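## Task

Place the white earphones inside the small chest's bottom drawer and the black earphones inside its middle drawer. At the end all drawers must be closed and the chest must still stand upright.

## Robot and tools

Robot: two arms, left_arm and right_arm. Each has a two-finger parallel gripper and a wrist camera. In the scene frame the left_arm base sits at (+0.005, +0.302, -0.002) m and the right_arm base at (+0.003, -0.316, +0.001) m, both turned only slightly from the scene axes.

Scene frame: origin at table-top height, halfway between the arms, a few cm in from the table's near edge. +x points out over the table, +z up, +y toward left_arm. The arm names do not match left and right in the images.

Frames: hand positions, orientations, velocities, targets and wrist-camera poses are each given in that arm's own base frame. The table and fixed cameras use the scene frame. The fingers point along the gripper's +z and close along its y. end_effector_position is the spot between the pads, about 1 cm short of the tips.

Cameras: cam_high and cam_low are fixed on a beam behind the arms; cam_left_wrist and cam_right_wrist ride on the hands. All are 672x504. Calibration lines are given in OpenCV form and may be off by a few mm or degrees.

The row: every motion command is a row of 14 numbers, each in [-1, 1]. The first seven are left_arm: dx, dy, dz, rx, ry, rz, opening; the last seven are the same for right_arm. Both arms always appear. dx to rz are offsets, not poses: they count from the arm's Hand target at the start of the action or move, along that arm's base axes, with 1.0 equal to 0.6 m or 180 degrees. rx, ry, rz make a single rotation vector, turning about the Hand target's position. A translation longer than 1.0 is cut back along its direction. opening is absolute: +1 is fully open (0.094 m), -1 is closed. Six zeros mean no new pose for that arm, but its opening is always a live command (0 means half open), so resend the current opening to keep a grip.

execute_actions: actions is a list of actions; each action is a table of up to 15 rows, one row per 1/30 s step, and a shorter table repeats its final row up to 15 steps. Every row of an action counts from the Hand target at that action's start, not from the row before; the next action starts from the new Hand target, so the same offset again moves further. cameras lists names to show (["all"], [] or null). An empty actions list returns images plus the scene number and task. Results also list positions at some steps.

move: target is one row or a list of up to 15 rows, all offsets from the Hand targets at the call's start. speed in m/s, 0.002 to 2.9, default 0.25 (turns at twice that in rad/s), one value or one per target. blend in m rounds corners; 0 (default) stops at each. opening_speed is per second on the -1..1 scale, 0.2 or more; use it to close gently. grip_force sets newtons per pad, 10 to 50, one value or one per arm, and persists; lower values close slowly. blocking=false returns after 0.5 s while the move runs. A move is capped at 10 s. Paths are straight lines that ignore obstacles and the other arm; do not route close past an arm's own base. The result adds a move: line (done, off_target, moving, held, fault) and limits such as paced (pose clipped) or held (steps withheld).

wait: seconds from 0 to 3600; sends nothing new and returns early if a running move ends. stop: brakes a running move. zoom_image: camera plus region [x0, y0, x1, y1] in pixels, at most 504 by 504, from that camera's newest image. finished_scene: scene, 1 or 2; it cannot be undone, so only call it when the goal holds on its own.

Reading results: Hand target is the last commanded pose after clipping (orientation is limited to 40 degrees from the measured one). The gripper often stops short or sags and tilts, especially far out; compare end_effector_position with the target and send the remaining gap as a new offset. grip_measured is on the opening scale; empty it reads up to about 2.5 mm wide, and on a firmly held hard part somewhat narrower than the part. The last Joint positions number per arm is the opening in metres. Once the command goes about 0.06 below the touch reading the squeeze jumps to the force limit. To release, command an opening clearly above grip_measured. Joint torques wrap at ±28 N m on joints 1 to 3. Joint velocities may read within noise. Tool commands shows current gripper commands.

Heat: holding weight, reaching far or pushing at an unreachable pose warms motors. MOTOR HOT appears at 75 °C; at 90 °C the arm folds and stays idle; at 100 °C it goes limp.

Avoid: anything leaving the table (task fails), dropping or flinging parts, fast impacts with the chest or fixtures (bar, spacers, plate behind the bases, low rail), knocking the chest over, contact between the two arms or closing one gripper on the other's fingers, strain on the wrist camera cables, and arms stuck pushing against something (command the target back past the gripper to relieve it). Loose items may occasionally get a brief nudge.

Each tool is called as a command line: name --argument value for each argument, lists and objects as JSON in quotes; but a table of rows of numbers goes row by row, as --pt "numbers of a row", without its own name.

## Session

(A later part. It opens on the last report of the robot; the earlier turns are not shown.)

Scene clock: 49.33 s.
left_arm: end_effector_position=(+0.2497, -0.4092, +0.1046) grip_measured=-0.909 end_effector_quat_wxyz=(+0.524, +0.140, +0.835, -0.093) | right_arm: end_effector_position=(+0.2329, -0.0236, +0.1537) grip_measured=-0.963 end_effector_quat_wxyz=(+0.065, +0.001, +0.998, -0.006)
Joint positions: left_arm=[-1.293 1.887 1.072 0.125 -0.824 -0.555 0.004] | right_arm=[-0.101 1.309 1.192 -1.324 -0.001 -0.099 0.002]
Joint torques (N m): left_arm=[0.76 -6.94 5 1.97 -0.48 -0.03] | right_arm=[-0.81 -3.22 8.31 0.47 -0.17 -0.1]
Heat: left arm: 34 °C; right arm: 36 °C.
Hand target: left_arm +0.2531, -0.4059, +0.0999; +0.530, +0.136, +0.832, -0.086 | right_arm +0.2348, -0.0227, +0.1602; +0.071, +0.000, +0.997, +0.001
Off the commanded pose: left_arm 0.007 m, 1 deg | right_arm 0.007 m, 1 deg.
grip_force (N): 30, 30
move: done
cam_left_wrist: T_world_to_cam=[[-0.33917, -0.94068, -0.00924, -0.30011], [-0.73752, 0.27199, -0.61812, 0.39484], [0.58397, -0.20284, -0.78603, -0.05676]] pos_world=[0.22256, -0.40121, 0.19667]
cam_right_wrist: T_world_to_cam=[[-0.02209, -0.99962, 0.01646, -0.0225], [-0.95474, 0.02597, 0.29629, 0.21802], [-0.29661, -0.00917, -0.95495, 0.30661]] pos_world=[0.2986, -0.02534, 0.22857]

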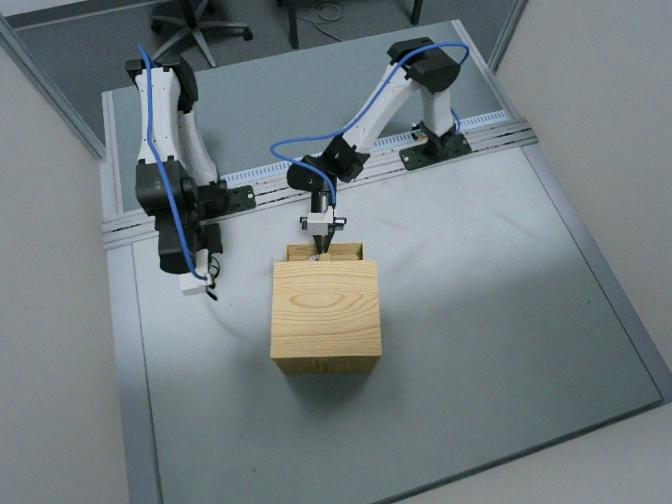

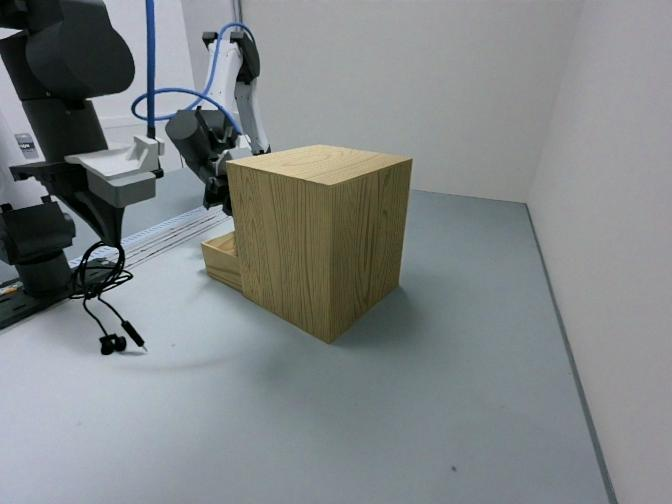

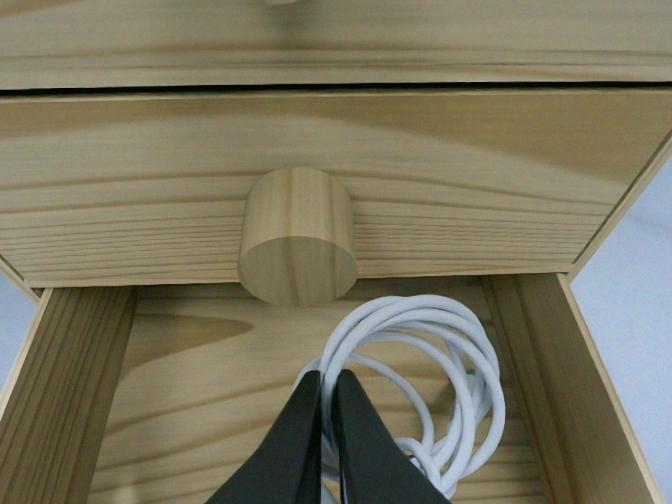

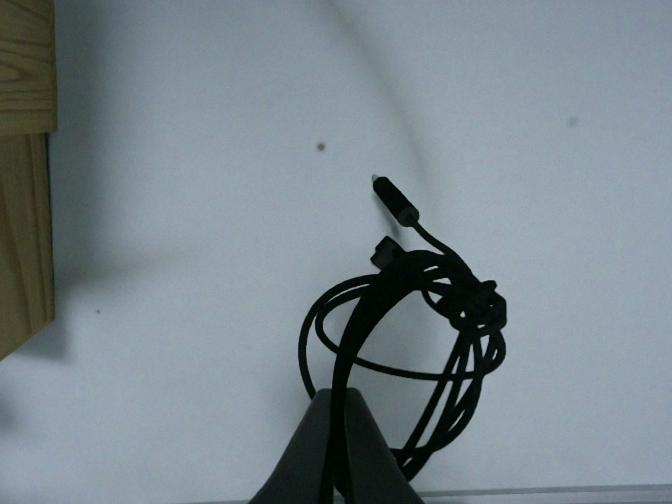

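move --pt "0 0 -0.047 0 0 0 -0.909 0 0 0 0 0 0 -1" --pt "0 0 -0.047 0 0 0 -0.4 0 0 0 0 0 0 -1" --pt "-0.03 0.0103 0.1 0 0 0 -0.4 0 0 0 0 0 0 -1" --speed '[0.1,0.1,0.15]' --grip_force '[45,30]' --cameras '["all"]'

Scene clock: 53.17 s.
left_arm: end_effector_position=(+0.2338, -0.3919, +0.1314) grip_measured=-0.403 end_effector_quat_wxyz=(+0.515, +0.158, +0.840, -0.062) | right_arm: end_effector_position=(+0.2329, -0.0236, +0.1537) grip_measured=-0.963 end_effector_quat_wxyz=(+0.065, +0.001, +0.998, -0.006)
Joint positions: left_arm=[-1.325 1.782 1.102 -0.102 -0.855 -0.578 0.028] | right_arm=[-0.101 1.309 1.192 -1.324 -0.001 -0.099 0.002]
Joint torques (N m): left_arm=[-0.28 -9.43 9.57 1.54 -0.52 -0.21] | right_arm=[-0.81 -3.22 8.35 0.48 -0.19 -0.1]
Heat: left arm: 34 °C; right arm: 36 °C.
Hand target: left_arm +0.2351, -0.3997, +0.1599; +0.530, +0.136, +0.832, -0.086 | right_arm +0.2348, -0.0227, +0.1602; +0.071, +0.000, +0.997, +0.001
Off the commanded pose: left_arm 0.030 m, 4 deg | right_arm 0.007 m, 1 deg.
grip_force (N): 45, 30
move: off_target (left_arm)
cam_left_wrist: T_world_to_cam=[[-0.3381, -0.93807, -0.07564, -0.27958], [-0.74403, 0.31565, -0.58888, 0.40982], [0.57629, -0.14283, -0.80467, 0.00475]] pos_world=[0.20765, -0.39094, 0.22401]
cam_right_wrist: T_world_to_cam=[[-0.02209, -0.99962, 0.01646, -0.0225], [-0.95474, 0.02597, 0.29629, 0.21802], [-0.29661, -0.00917, -0.95495, 0.30661]] pos_world=[0.2986, -0.02534, 0.22857]

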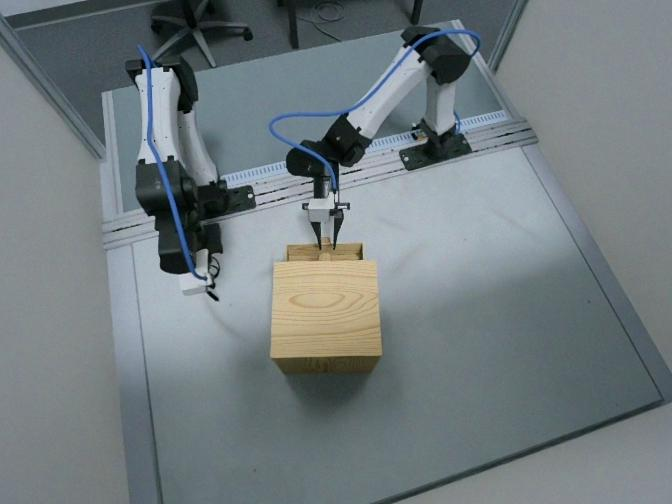

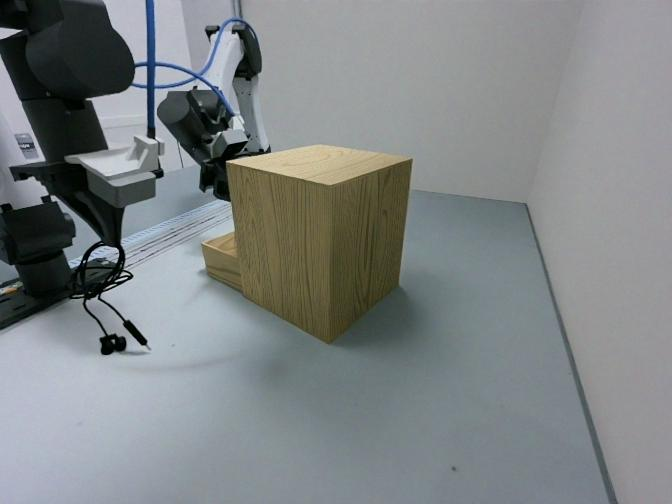

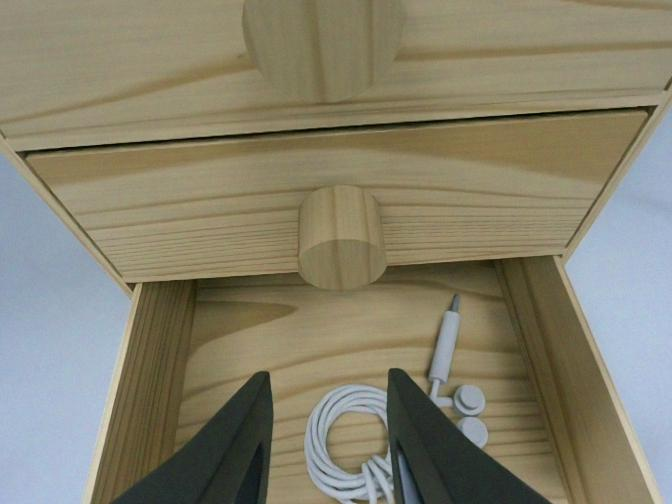

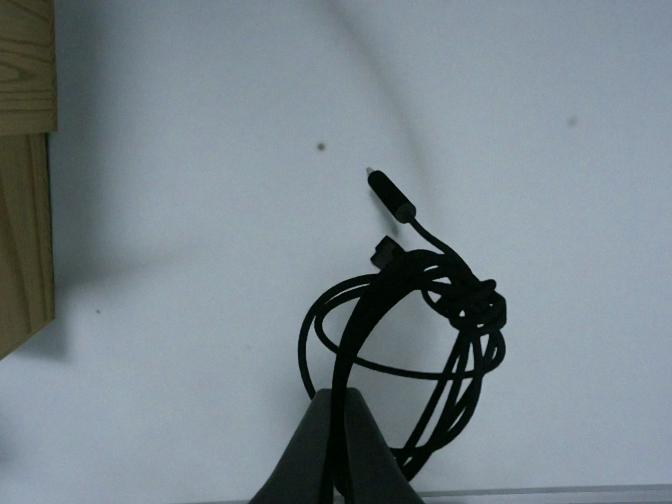

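execute_actions --actions '[[[0,0,0,0,0,0,-0.4,0,0,0,0,0,0,-1]]]'

Scene clock: 54.33 s.
left_arm: end_effector_position=(+0.2337, -0.3918, +0.1313) grip_measured=-0.403 end_effector_quat_wxyz=(+0.514, +0.158, +0.841, -0.062) | right_arm: end_effector_position=(+0.2329, -0.0236, +0.1537) grip_measured=-0.963 end_effector_quat_wxyz=(+0.065, +0.001, +0.998, -0.006)
Joint positions: left_arm=[-1.325 1.782 1.102 -0.103 -0.855 -0.579 0.028] | right_arm=[-0.101 1.309 1.192 -1.324 -0.001 -0.099 0.002]
Joint torques (N m): left_arm=[-0.21 -9.42 9.51 1.5 -0.53 -0.19] | right_arm=[-0.79 -3.21 8.32 0.48 -0.16 -0.09]
Heat: left arm: 34 °C; right arm: 36 °C.
Hand target: left_arm +0.2351, -0.3997, +0.1599; +0.530, +0.136, +0.832, -0.087 | right_arm +0.2348, -0.0227, +0.1602; +0.071, +0.000, +0.997, +0.001
Off the commanded pose: left_arm 0.030 m, 4 deg | right_arm 0.007 m, 1 deg.
grip_force (N): 45, 30
Step readings (end_effector_position of left_arm | right_arm):
0: (+0.2337, -0.3919, +0.1314) | (+0.2329, -0.0236, +0.1537)
1: (+0.2337, -0.3919, +0.1314) | (+0.2329, -0.0236, +0.1537)
2: (+0.2337, -0.3919, +0.1314) | (+0.2329, -0.0236, +0.1537)
4: (+0.2337, -0.3919, +0.1314) | (+0.2329, -0.0236, +0.1537)
8: (+0.2337, -0.3918, +0.1313) | (+0.2329, -0.0236, +0.1537)
15: (+0.2337, -0.3918, +0.1313) | (+0.2329, -0.0236, +0.1537)

zoom_image --camera "cam_low" --region '[140, 0, 308, 220]'

zoom_image --camera "cam_high" --region '[270, 150, 390, 280]'

zoom_image --camera "cam_left_wrist" --region '[168, 252, 504, 504]'

Scaled by 2.291 from the camera's image (finer frame: 960x720).
This view is cut from an older image: the scene may have changed since it was taken.

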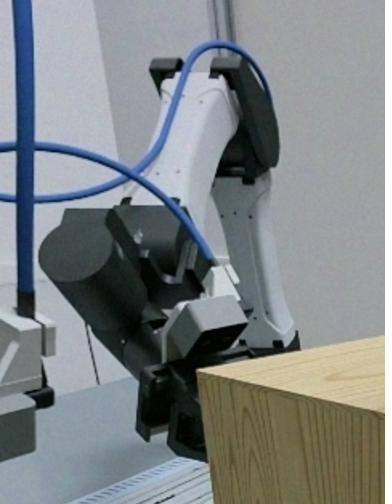

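Scaled by 3.877 from the camera's image (finer frame: 960x720).
This view is cut from an older image: the scene may have changed since it was taken.

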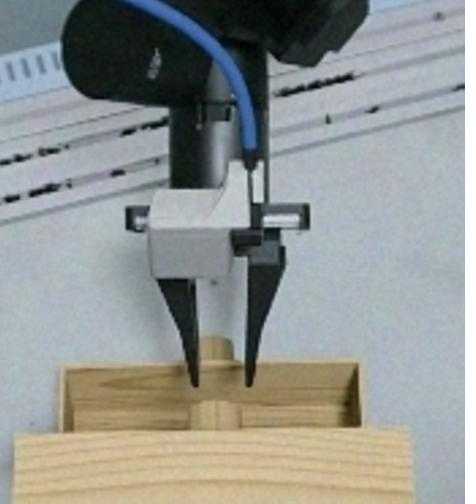

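Scaled by 1.500 from the camera's image (finer frame: 960x720).
This view is cut from an older image: the scene may have changed since it was taken.

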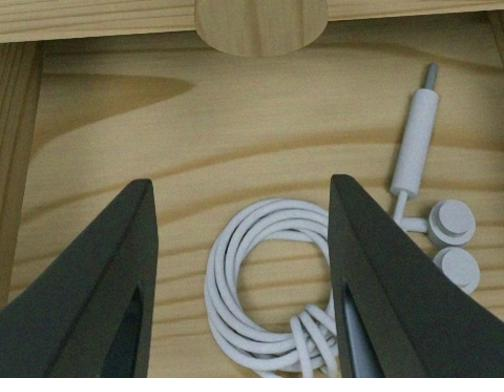

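move --target '[-0.05,0.017,0.04,0,0,0,-0.4,0,0,0,0,0,0,-1]' --speed 0.15

Scene clock: 56.43 s.
left_arm: end_effector_position=(+0.2051, -0.3834, +0.1560) grip_measured=-0.403 end_effector_quat_wxyz=(+0.516, +0.158, +0.840, -0.061) | right_arm: end_effector_position=(+0.2329, -0.0236, +0.1537) grip_measured=-0.963 end_effector_quat_wxyz=(+0.065, +0.001, +0.998, -0.006)
Joint positions: left_arm=[-1.401 1.704 1.126 -0.271 -0.911 -0.663 0.028] | right_arm=[-0.101 1.309 1.192 -1.324 -0.001 -0.099 0.002]
Joint torques (N m): left_arm=[-0.29 -9.13 9.61 1.38 -0.56 -0.21] | right_arm=[-0.79 -3.21 8.31 0.47 -0.17 -0.1]
Heat: left arm: 34 °C; right arm: 36 °C.
Hand target: left_arm +0.2051, -0.3895, +0.1839; +0.530, +0.136, +0.832, -0.087 | right_arm +0.2348, -0.0227, +0.1602; +0.071, +0.000, +0.997, +0.001
Off the commanded pose: left_arm 0.029 m, 4 deg | right_arm 0.007 m, 1 deg.
grip_force (N): 45, 30
move: off_target (left_arm)

move --pt "-0.0352 0.0092 -0.09 -0.0194 -0.058 0 0.38 0 0 0 0 0 0 -1" --pt "-0.0352 0.0092 -0.2231 -0.0194 -0.058 0 0.38 0 0 0 0 0 0 -1" --pt "0.1582 -0.0575 -0.2231 -0.0194 -0.058 0 0.38 0 0 0 0 0 0 -1" --speed '[0.2,0.2,0.1]' --blend '[0.015,0.01,0]' --cameras '["all"]'

Scene clock: 60.40 s.
left_arm: end_effector_position=(+0.2945, -0.4143, +0.0433) grip_measured=+0.377 end_effector_quat_wxyz=(+0.601, +0.135, +0.784, -0.083) | right_arm: end_effector_position=(+0.2329, -0.0236, +0.1537) grip_measured=-0.963 end_effector_quat_wxyz=(+0.065, +0.001, +0.998, -0.006)
Joint positions: left_arm=[-1.216 2.203 1 0.783 -0.864 -0.293 0.065] | right_arm=[-0.101 1.309 1.192 -1.324 -0.001 -0.099 0.002]
Joint torques (N m): left_arm=[0.81 -7.73 7.28 2.14 -0.08 0] | right_arm=[-0.84 -3.23 8.35 0.47 -0.17 -0.1]
Heat: left arm: 35 °C; right arm: 36 °C.
Hand target: left_arm +0.3001, -0.4240, +0.0501; +0.608, +0.127, +0.778, -0.099 | right_arm +0.2348, -0.0227, +0.1602; +0.071, +0.000, +0.997, +0.001
Off the commanded pose: left_arm 0.013 m, 2 deg | right_arm 0.007 m, 1 deg.
grip_force (N): 45, 30
move: off_target (left_arm)
cam_left_wrist: T_world_to_cam=[[-0.31589, -0.9474, -0.05146, -0.29821], [-0.61668, 0.24623, -0.74772, 0.35075], [0.72106, -0.20446, -0.66202, -0.17869]] pos_world=[0.25094, -0.40542, 0.12862]
cam_right_wrist: T_world_to_cam=[[-0.02209, -0.99962, 0.01646, -0.0225], [-0.95474, 0.02597, 0.29629, 0.21802], [-0.29661, -0.00917, -0.95495, 0.30661]] pos_world=[0.2986, -0.02534, 0.22857]

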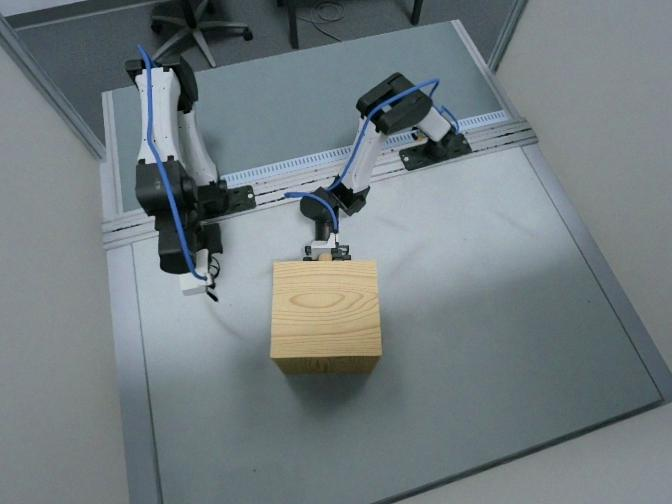

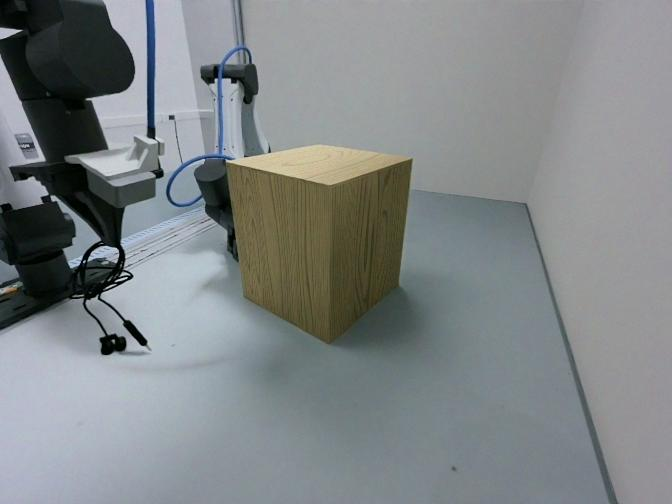

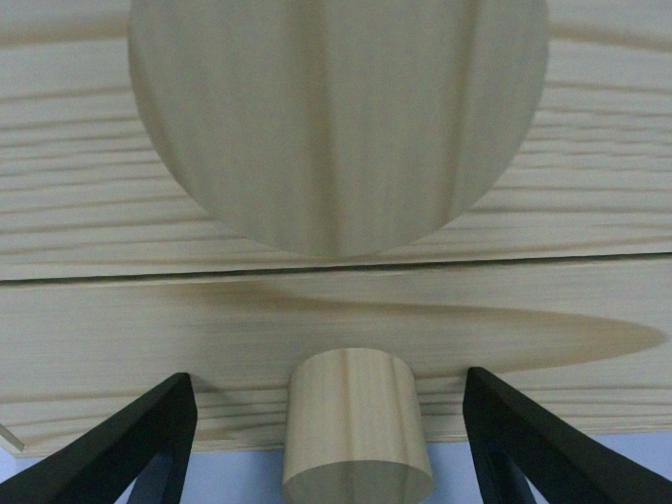

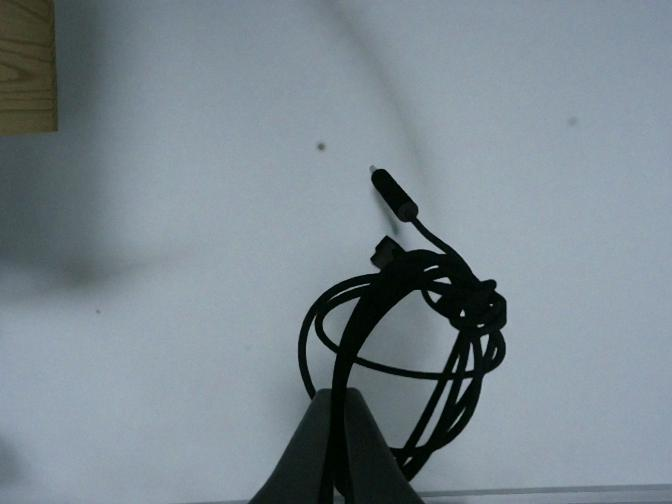

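move --pt "-0.0462 0.008 0 0 0 0 0.2 0 0 0 0 0 0 -1" --pt "-0.0462 0.008 0.1233 0 0 0 0.2 0 0 0 0 0 0 -1" --pt "-0.0193 -0.0012 0.1233 0 0 0 0.2 0 0 0 0 0 0 -1" --speed '[0.1,0.15,0.1]' --blend '[0.008,0.008,0]' --cameras '["cam_left_wrist"]'

Scene clock: 62.87 s.
left_arm: end_effector_position=(+0.2841, -0.4159, +0.1017) grip_measured=+0.203 end_effector_quat_wxyz=(+0.599, +0.140, +0.784, -0.078) | right_arm: end_effector_position=(+0.2329, -0.0236, +0.1537) grip_measured=-0.963 end_effector_quat_wxyz=(+0.065, +0.001, +0.998, -0.006)
Joint positions: left_arm=[-1.243 2.017 1.03 0.545 -0.888 -0.305 0.057] | right_arm=[-0.101 1.309 1.192 -1.324 -0.001 -0.099 0.002]
Joint torques (N m): left_arm=[0.65 -10.13 8.35 1.79 -0.08 -0.04] | right_arm=[-0.83 -3.22 8.32 0.49 -0.18 -0.1]
Heat: left arm: 35 °C; right arm: 37 °C.
Hand target: left_arm +0.2884, -0.4248, +0.1241; +0.608, +0.127, +0.778, -0.099 | right_arm +0.2348, -0.0227, +0.1602; +0.071, +0.000, +0.997, +0.001
Off the commanded pose: left_arm 0.024 m, 3 deg | right_arm 0.007 m, 1 deg.
grip_force (N): 45, 30
move: off_target (left_arm)
cam_left_wrist: T_world_to_cam=[[-0.31722, -0.94621, -0.06373, -0.2978], [-0.61727, 0.25703, -0.74358, 0.39261], [0.71996, -0.19654, -0.6656, -0.12884]] pos_world=[0.24064, -0.40801, 0.1872]

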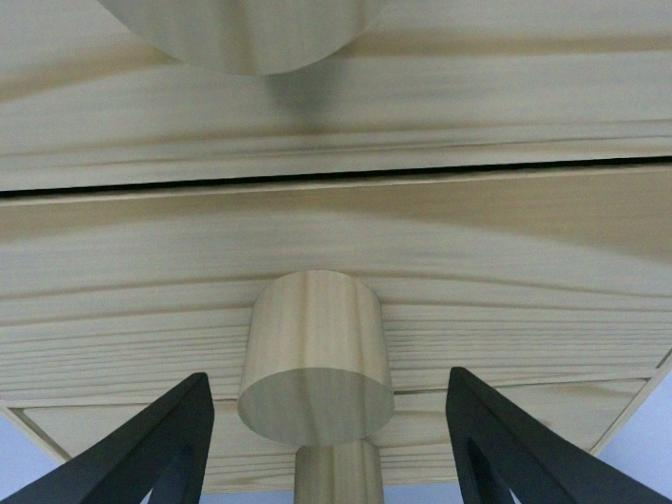

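move --pt "0.001 0.003 0.0175 0 0 0 0.2 0 0 0 0 0 0 -1" --pt "0.001 0.003 0.0175 0 0 0 -0.6 0 0 0 0 0 0 -1" --pt "-0.1695 0.0612 0.0175 0 0 0 -0.6 0 0 0 0 0 0 -1" --speed '[0.1,0.1,0.12]' --cameras '["cam_high","cam_left_wrist"]'

Scene clock: 68.70 s.
left_arm: end_effector_position=(+0.1898, -0.3871, +0.1115) grip_measured=-0.455 end_effector_quat_wxyz=(+0.595, +0.152, +0.786, -0.073) | right_arm: end_effector_position=(+0.2329, -0.0236, +0.1537) grip_measured=-0.963 end_effector_quat_wxyz=(+0.065, +0.001, +0.998, -0.006)
Joint positions: left_arm=[-1.479 1.826 0.875 0.311 -1.081 -0.511 0.026] | right_arm=[-0.101 1.309 1.192 -1.324 -0.001 -0.099 0.002]
Joint torques (N m): left_arm=[-0.69 -10.4 5.53 1.86 -0.54 -0.15] | right_arm=[-0.8 -3.19 8.29 0.48 -0.17 -0.1]
Heat: left arm: 35 °C; right arm: 37 °C.
Hand target: left_arm +0.1868, -0.3881, +0.1347; +0.608, +0.127, +0.778, -0.099 | right_arm +0.2348, -0.0227, +0.1602; +0.071, +0.000, +0.997, +0.001
Off the commanded pose: left_arm 0.023 m, 4 deg | right_arm 0.007 m, 1 deg.
grip_force (N): 45, 30
move: off_target (left_arm); target 2's new opening was sent with left_arm's hand 0.033 m and 4 deg from that target
cam_left_wrist: T_world_to_cam=[[-0.33014, -0.94006, -0.08539, -0.29264], [-0.61696, 0.28336, -0.73421, 0.34341], [0.7144, -0.18971, -0.67353, -0.04419]] pos_world=[0.14683, -0.38079, 0.19738]

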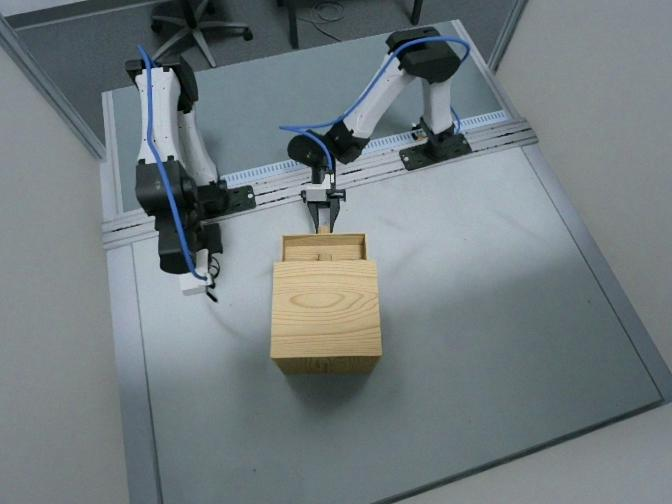

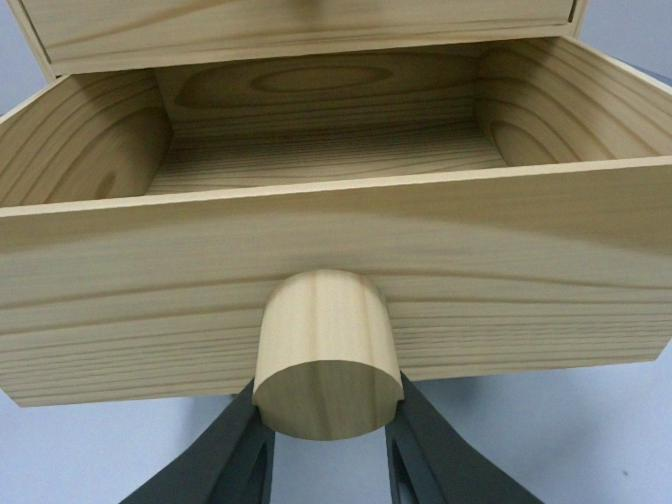

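move --pt "0 0 -0.02 0 0 0 -0.6 0 0 0 0 0 0 -1" --pt "0 0 -0.02 0 0 0 0.2 0 0 0 0 0 0 -1" --pt "-0.0167 0.005 0.1667 0 0 0 0.2 0 0 0 0 0 0 -1" --pt "0.122 0.447 0.142 0 0 0 0.2 -0.008 0.2878 0.233 0.0371 -0.2863 0.0772 -1" --speed '[0.1,0.1,0.2,0.35]' --blend '[0,0,0.02,0]' --cameras '["all"]'

Scene clock: 74.20 s.
left_arm: end_effector_position=(+0.2603, -0.1202, +0.2243) grip_measured=+0.197 end_effector_quat_wxyz=(+0.610, +0.122, +0.776, -0.101) | right_arm: end_effector_position=(+0.2279, +0.1486, +0.3009) grip_measured=-0.963 end_effector_quat_wxyz=(+0.492, -0.119, +0.860, +0.067)
Joint positions: left_arm=[-0.592 0.57 0.438 -0.115 -0.265 -0.073 0.056] | right_arm=[0.914 0.883 1.117 -0.866 0.542 0.359 0.002]
Joint torques (N m): left_arm=[0.8 -0.23 6.11 2.18 0.08 0.01] | right_arm=[0.32 0.2 6.08 1.95 0.37 0.06]
Heat: left arm: 35 °C; right arm: 37 °C.
Hand target: left_arm +0.2600, -0.1199, +0.2198; +0.608, +0.127, +0.778, -0.099 | right_arm +0.2301, +0.1500, +0.3000; +0.496, -0.113, +0.859, +0.065
Off the commanded pose: left_arm 0.004 m, 1 deg | right_arm 0.003 m, 1 deg.
grip_force (N): 45, 30
move: done; target 2's new opening was sent with left_arm's hand 0.014 m and 4 deg from that target
cam_left_wrist: T_world_to_cam=[[-0.3168, -0.94841, -0.01221, -0.02974], [-0.60384, 0.2116, -0.7685, 0.38971], [0.73144, -0.23609, -0.63973, 0.01442]] pos_world=[0.21536, -0.10727, 0.30836]
cam_right_wrist: T_world_to_cam=[[0.25582, -0.96667, -0.01035, 0.08692], [-0.79412, -0.20402, -0.5725, 0.42413], [0.55131, 0.15468, -0.81984, 0.18896]] pos_world=[0.2104, 0.14133, 0.39863]

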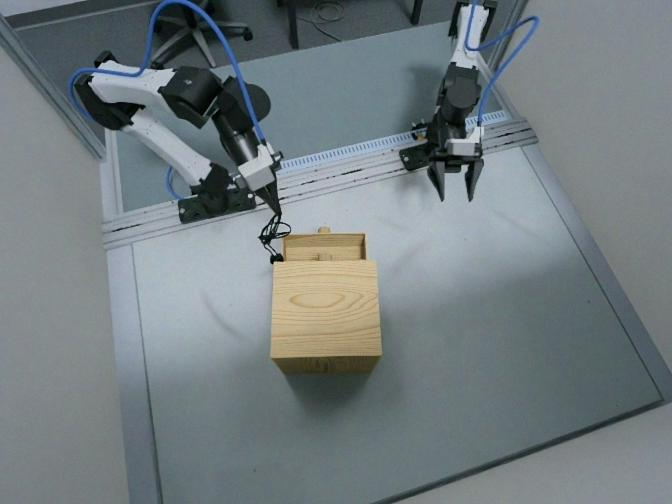

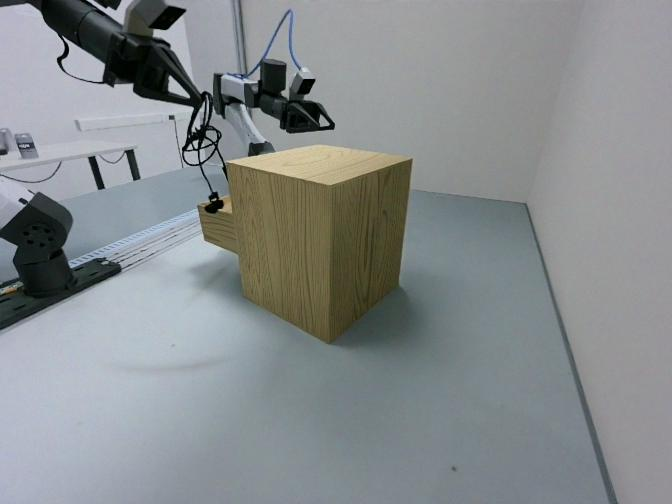

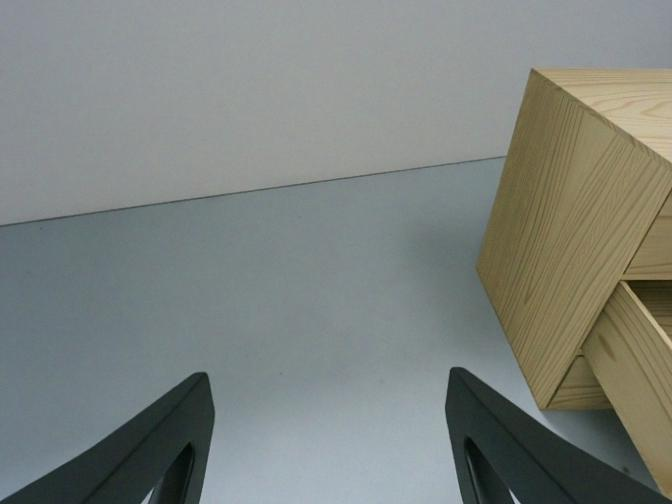

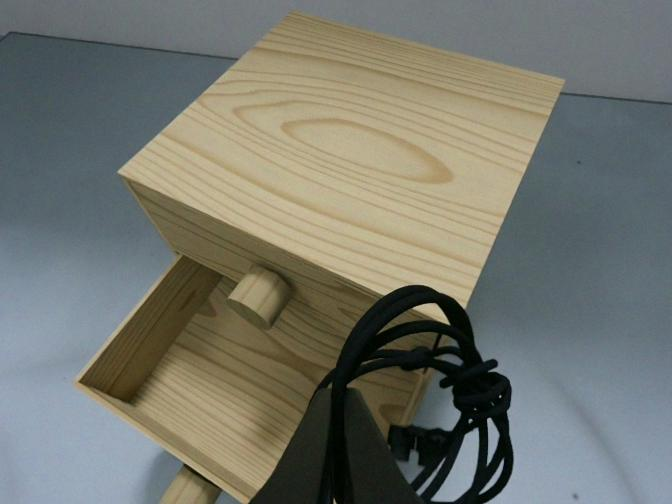

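move --pt "0 0 0 0 0 0 0.38 0.0667 0.145 0.05 0 0 0 -1" --pt "0 0 0 0 0 0 0.38 0.0667 0.145 -0.2383 0 0 0 -1" --speed '[0.25,0.2]' --blend '[0.01,0]' --cameras '["all"]'

Scene clock: 78.90 s.
left_arm: end_effector_position=(+0.2603, -0.1203, +0.2242) grip_measured=+0.377 end_effector_quat_wxyz=(+0.610, +0.123, +0.776, -0.101) | right_arm: end_effector_position=(+0.2687, +0.2377, +0.1584) grip_measured=-0.963 end_effector_quat_wxyz=(+0.491, -0.114, +0.861, +0.070)
Joint positions: left_arm=[-0.592 0.57 0.438 -0.115 -0.264 -0.072 0.065] | right_arm=[1.008 1.235 0.714 -0.152 0.616 0.44 0.002]
Joint torques (N m): left_arm=[0.87 -0.17 6.04 2.16 0.04 -0.01] | right_arm=[-0.13 -2.86 6.49 1.91 0.38 -0.07]
Heat: left arm: 35 °C; right arm: 37 °C.
Hand target: left_arm +0.2600, -0.1199, +0.2198; +0.608, +0.127, +0.778, -0.099 | right_arm +0.2701, +0.2370, +0.1571; +0.495, -0.113, +0.859, +0.065
Off the commanded pose: left_arm 0.004 m, 1 deg | right_arm 0.002 m, 1 deg.
grip_force (N): 45, 30
move: done; blend cut to 0 m at target 1
cam_left_wrist: T_world_to_cam=[[-0.3177, -0.94811, -0.01267, -0.02938], [-0.60362, 0.21253, -0.76843, 0.38974], [0.73125, -0.23648, -0.63981, 0.01445]] pos_world=[0.21536, -0.10727, 0.30836]
cam_right_wrist: T_world_to_cam=[[0.25048, -0.9679, -0.02092, 0.16458], [-0.79831, -0.19427, -0.57005, 0.39153], [0.54769, 0.15948, -0.82134, 0.03603]] pos_world=[0.2516, 0.22961, 0.25622]

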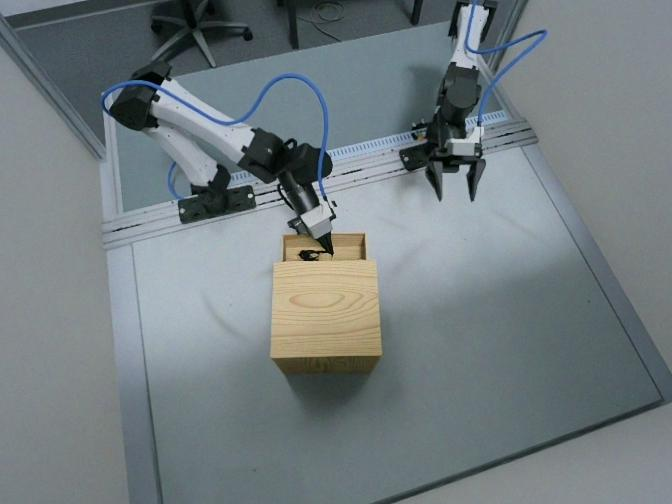

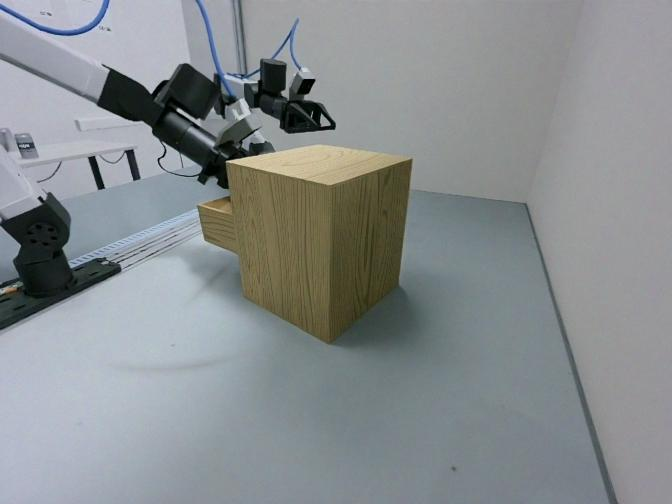

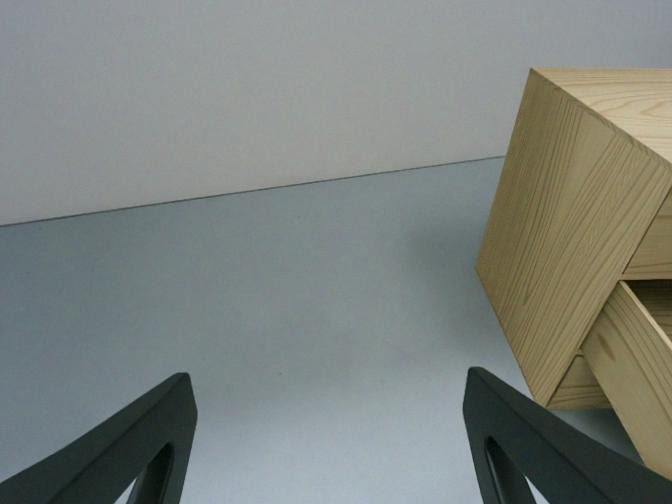

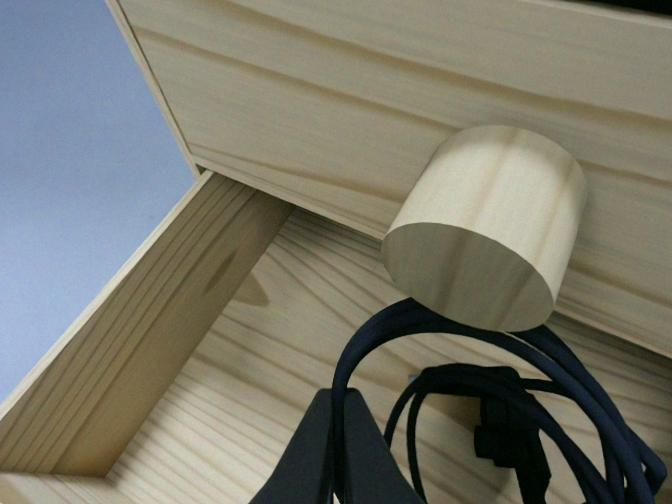

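move --pt "0 0 0 0 0 0 0.38 0 0 -0.013 0 0 0 -0.963" --pt "0 0 0 0 0 0 0.38 0 0 -0.013 0 0 0 -0.55" --pt "0 0 0 0 0 0 0.38 -0.03 -0.008 0.08 0 0 0 -0.55" --pt "0 0 0 0 0 0 0.38 -0.0667 -0.145 0.22 0 0 0 -0.55" --speed '[0.1,0.1,0.12,0.3]' --blend '[0,0,0.02,0]' --cameras '["all"]'

Scene clock: 83.03 s.
left_arm: end_effector_position=(+0.2603, -0.1203, +0.2242) grip_measured=+0.377 end_effector_quat_wxyz=(+0.610, +0.123, +0.776, -0.101) | right_arm: end_effector_position=(+0.2296, +0.1479, +0.2839) grip_measured=-0.553 end_effector_quat_wxyz=(+0.497, -0.110, +0.859, +0.060)
Joint positions: left_arm=[-0.592 0.57 0.438 -0.115 -0.264 -0.072 0.065] | right_arm=[0.927 0.861 1.032 -0.807 0.576 0.376 0.021]
Joint torques (N m): left_arm=[0.8 -0.17 6.04 2.15 0.06 0.01] | right_arm=[-0.69 0.43 8.91 1.7 0.05 -0.09]
Heat: left arm: 36 °C; right arm: 38 °C.
Hand target: left_arm +0.2600, -0.1199, +0.2198; +0.608, +0.127, +0.778, -0.099 | right_arm +0.2301, +0.1500, +0.2891; +0.495, -0.113, +0.859, +0.065
Off the commanded pose: left_arm 0.005 m, 1 deg | right_arm 0.006 m, 1 deg.
grip_force (N): 45, 30
move: done
cam_left_wrist: T_world_to_cam=[[-0.3177, -0.94811, -0.01267, -0.02938], [-0.60362, 0.21253, -0.76843, 0.38974], [0.73125, -0.23648, -0.63981, 0.01445]] pos_world=[0.21536, -0.10727, 0.30836]
cam_right_wrist: T_world_to_cam=[[0.23378, -0.97227, -0.00698, 0.09058], [-0.79292, -0.18649, -0.58008, 0.41491], [0.56269, 0.14114, -0.81453, 0.17215]] pos_world=[0.21095, 0.14115, 0.38153]

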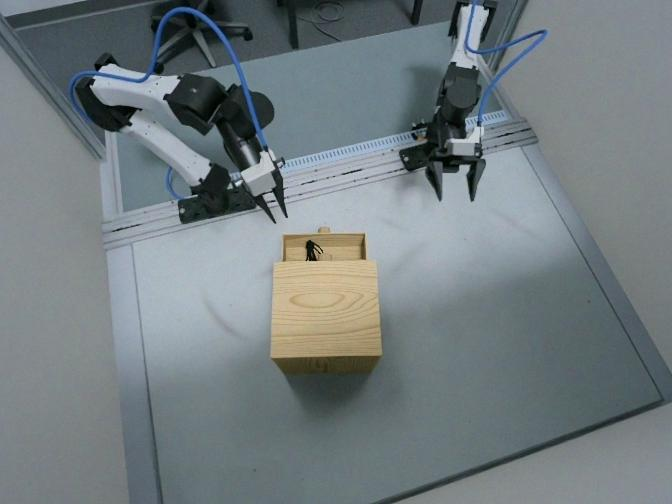

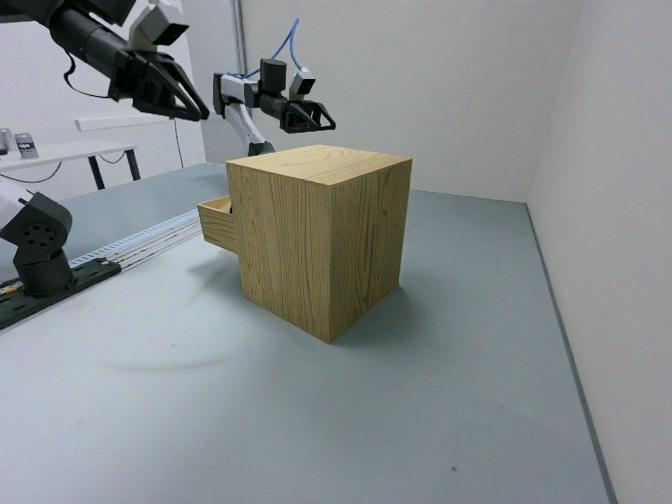

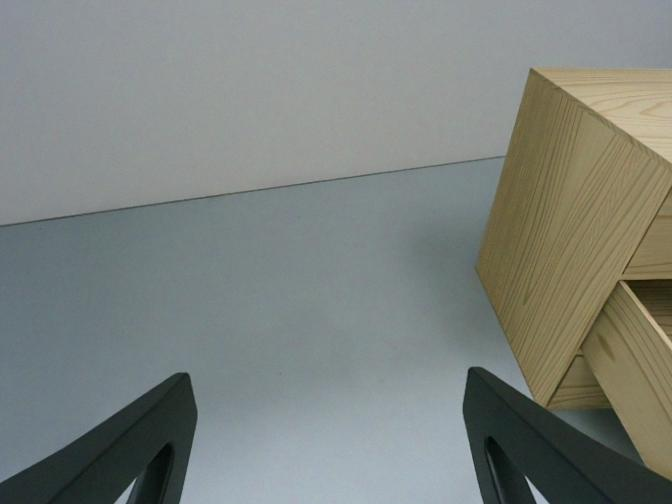

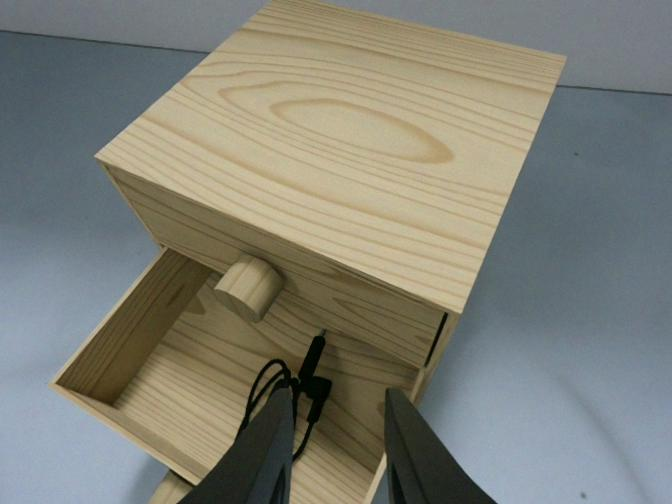

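zoom_image --camera "cam_high" --region '[270, 215, 390, 275]'

zoom_image --camera "cam_right_wrist" --region '[150, 252, 486, 504]'

Scaled by 4.200 from the camera's image (finer frame: 960x720).

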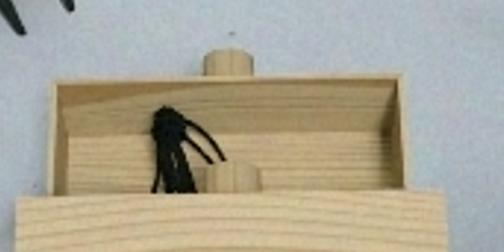

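Scaled by 1.500 from the camera's image (finer frame: 960x720).

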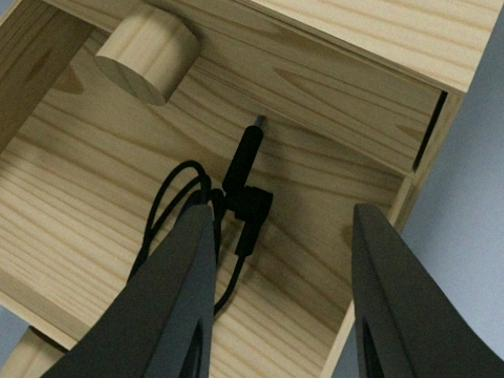

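move --target '[-0.1267,-0.44,0.05,0.037,0.1106,0,0.38,-0.0168,-0.25,-0.115,0,0,0,-0.55]' --speed 0.35 --cameras '["all"]'

Scene clock: 86.60 s.
left_arm: end_effector_position=(+0.1813, -0.3795, +0.2394) grip_measured=+0.377 end_effector_quat_wxyz=(+0.449, +0.155, +0.878, -0.066) | right_arm: end_effector_position=(+0.2196, -0.0015, +0.2136) grip_measured=-0.553 end_effector_quat_wxyz=(+0.492, -0.107, +0.862, +0.061)
Joint positions: left_arm=[-1.429 1.681 1.556 -0.894 -0.808 -0.838 0.065] | right_arm=[-0.474 0.538 0.701 -0.829 -0.605 -0.419 0.021]
Joint torques (N m): left_arm=[0.42 -5.86 9.52 1.19 -0.52 -0.18] | right_arm=[-0.73 2.24 8.64 1.68 -0.42 -0.11]
Heat: left arm: 36 °C; right arm: 38 °C.
Hand target: left_arm +0.1839, -0.3840, +0.2500; +0.456, +0.143, +0.875, -0.075 | right_arm +0.2200, +0.0000, +0.2201; +0.495, -0.113, +0.859, +0.065
Off the commanded pose: left_arm 0.012 m, 2 deg | right_arm 0.007 m, 1 deg.
grip_force (N): 45, 30
move: off_target (left_arm)
cam_left_wrist: T_world_to_cam=[[-0.34286, -0.93859, -0.03872, -0.28567], [-0.82497, 0.32056, -0.46547, 0.41734], [0.4493, -0.12765, -0.88422, 0.17146]] pos_world=[0.16931, -0.38002, 0.33481]
cam_right_wrist: T_world_to_cam=[[0.22935, -0.97326, -0.01312, -0.05049], [-0.801, -0.18106, -0.57063, 0.33804], [0.553, 0.14138, -0.8211, 0.14517]] pos_world=[0.20207, -0.00846, 0.31143]

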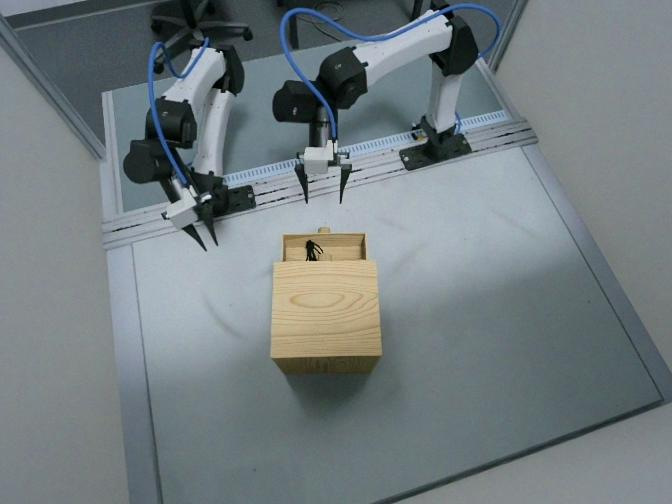

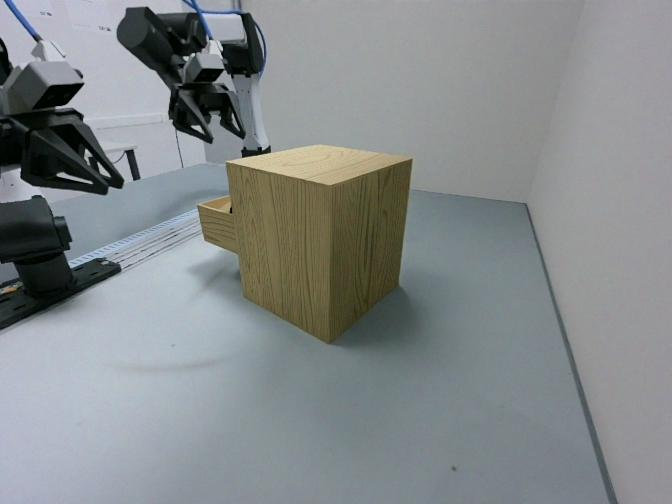

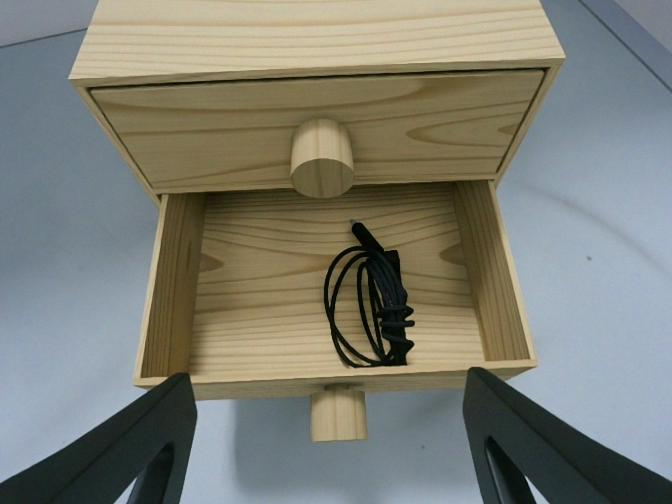

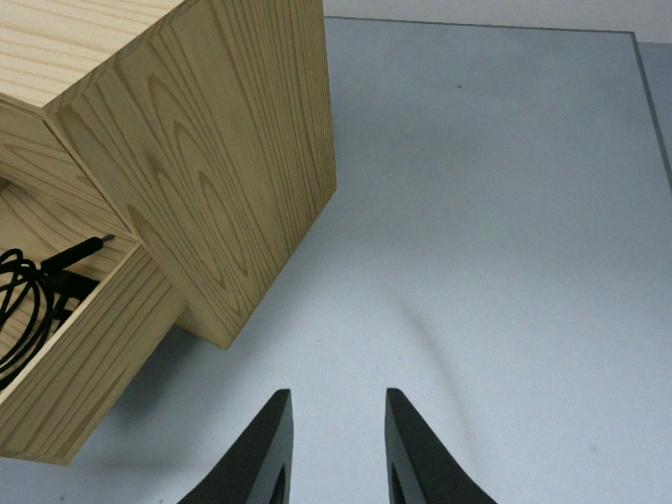

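zoom_image --camera "cam_left_wrist" --region '[260, 170, 500, 400]'

zoom_image --camera "cam_right_wrist" --region '[0, 150, 220, 400]'

zoom_image --camera "cam_low" --region '[180, 170, 264, 254]'

Scaled by 2.100 from the camera's image (finer frame: 960x720).

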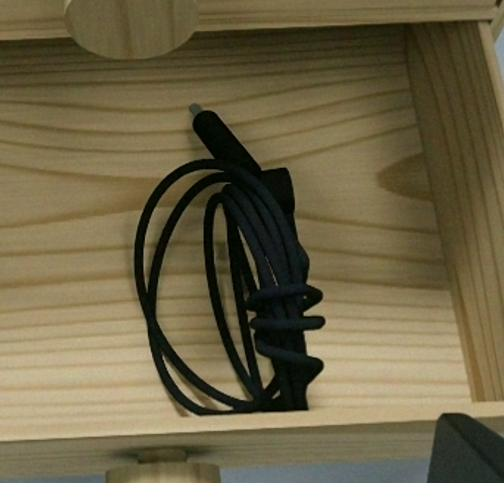

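Scaled by 2.016 from the camera's image (finer frame: 960x720).

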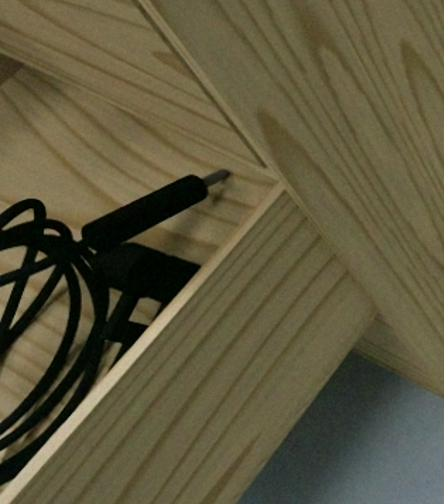

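Scaled by 6.000 from the camera's image (finer frame: 960x720).

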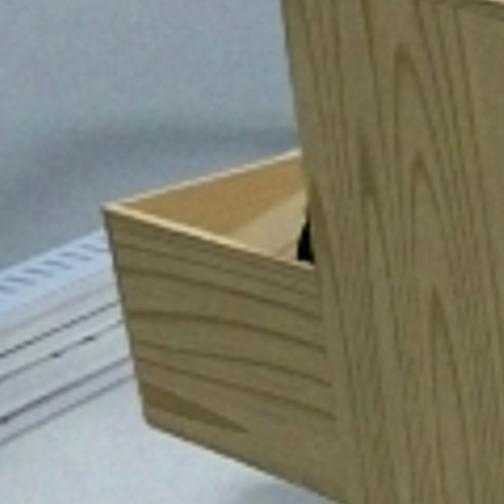

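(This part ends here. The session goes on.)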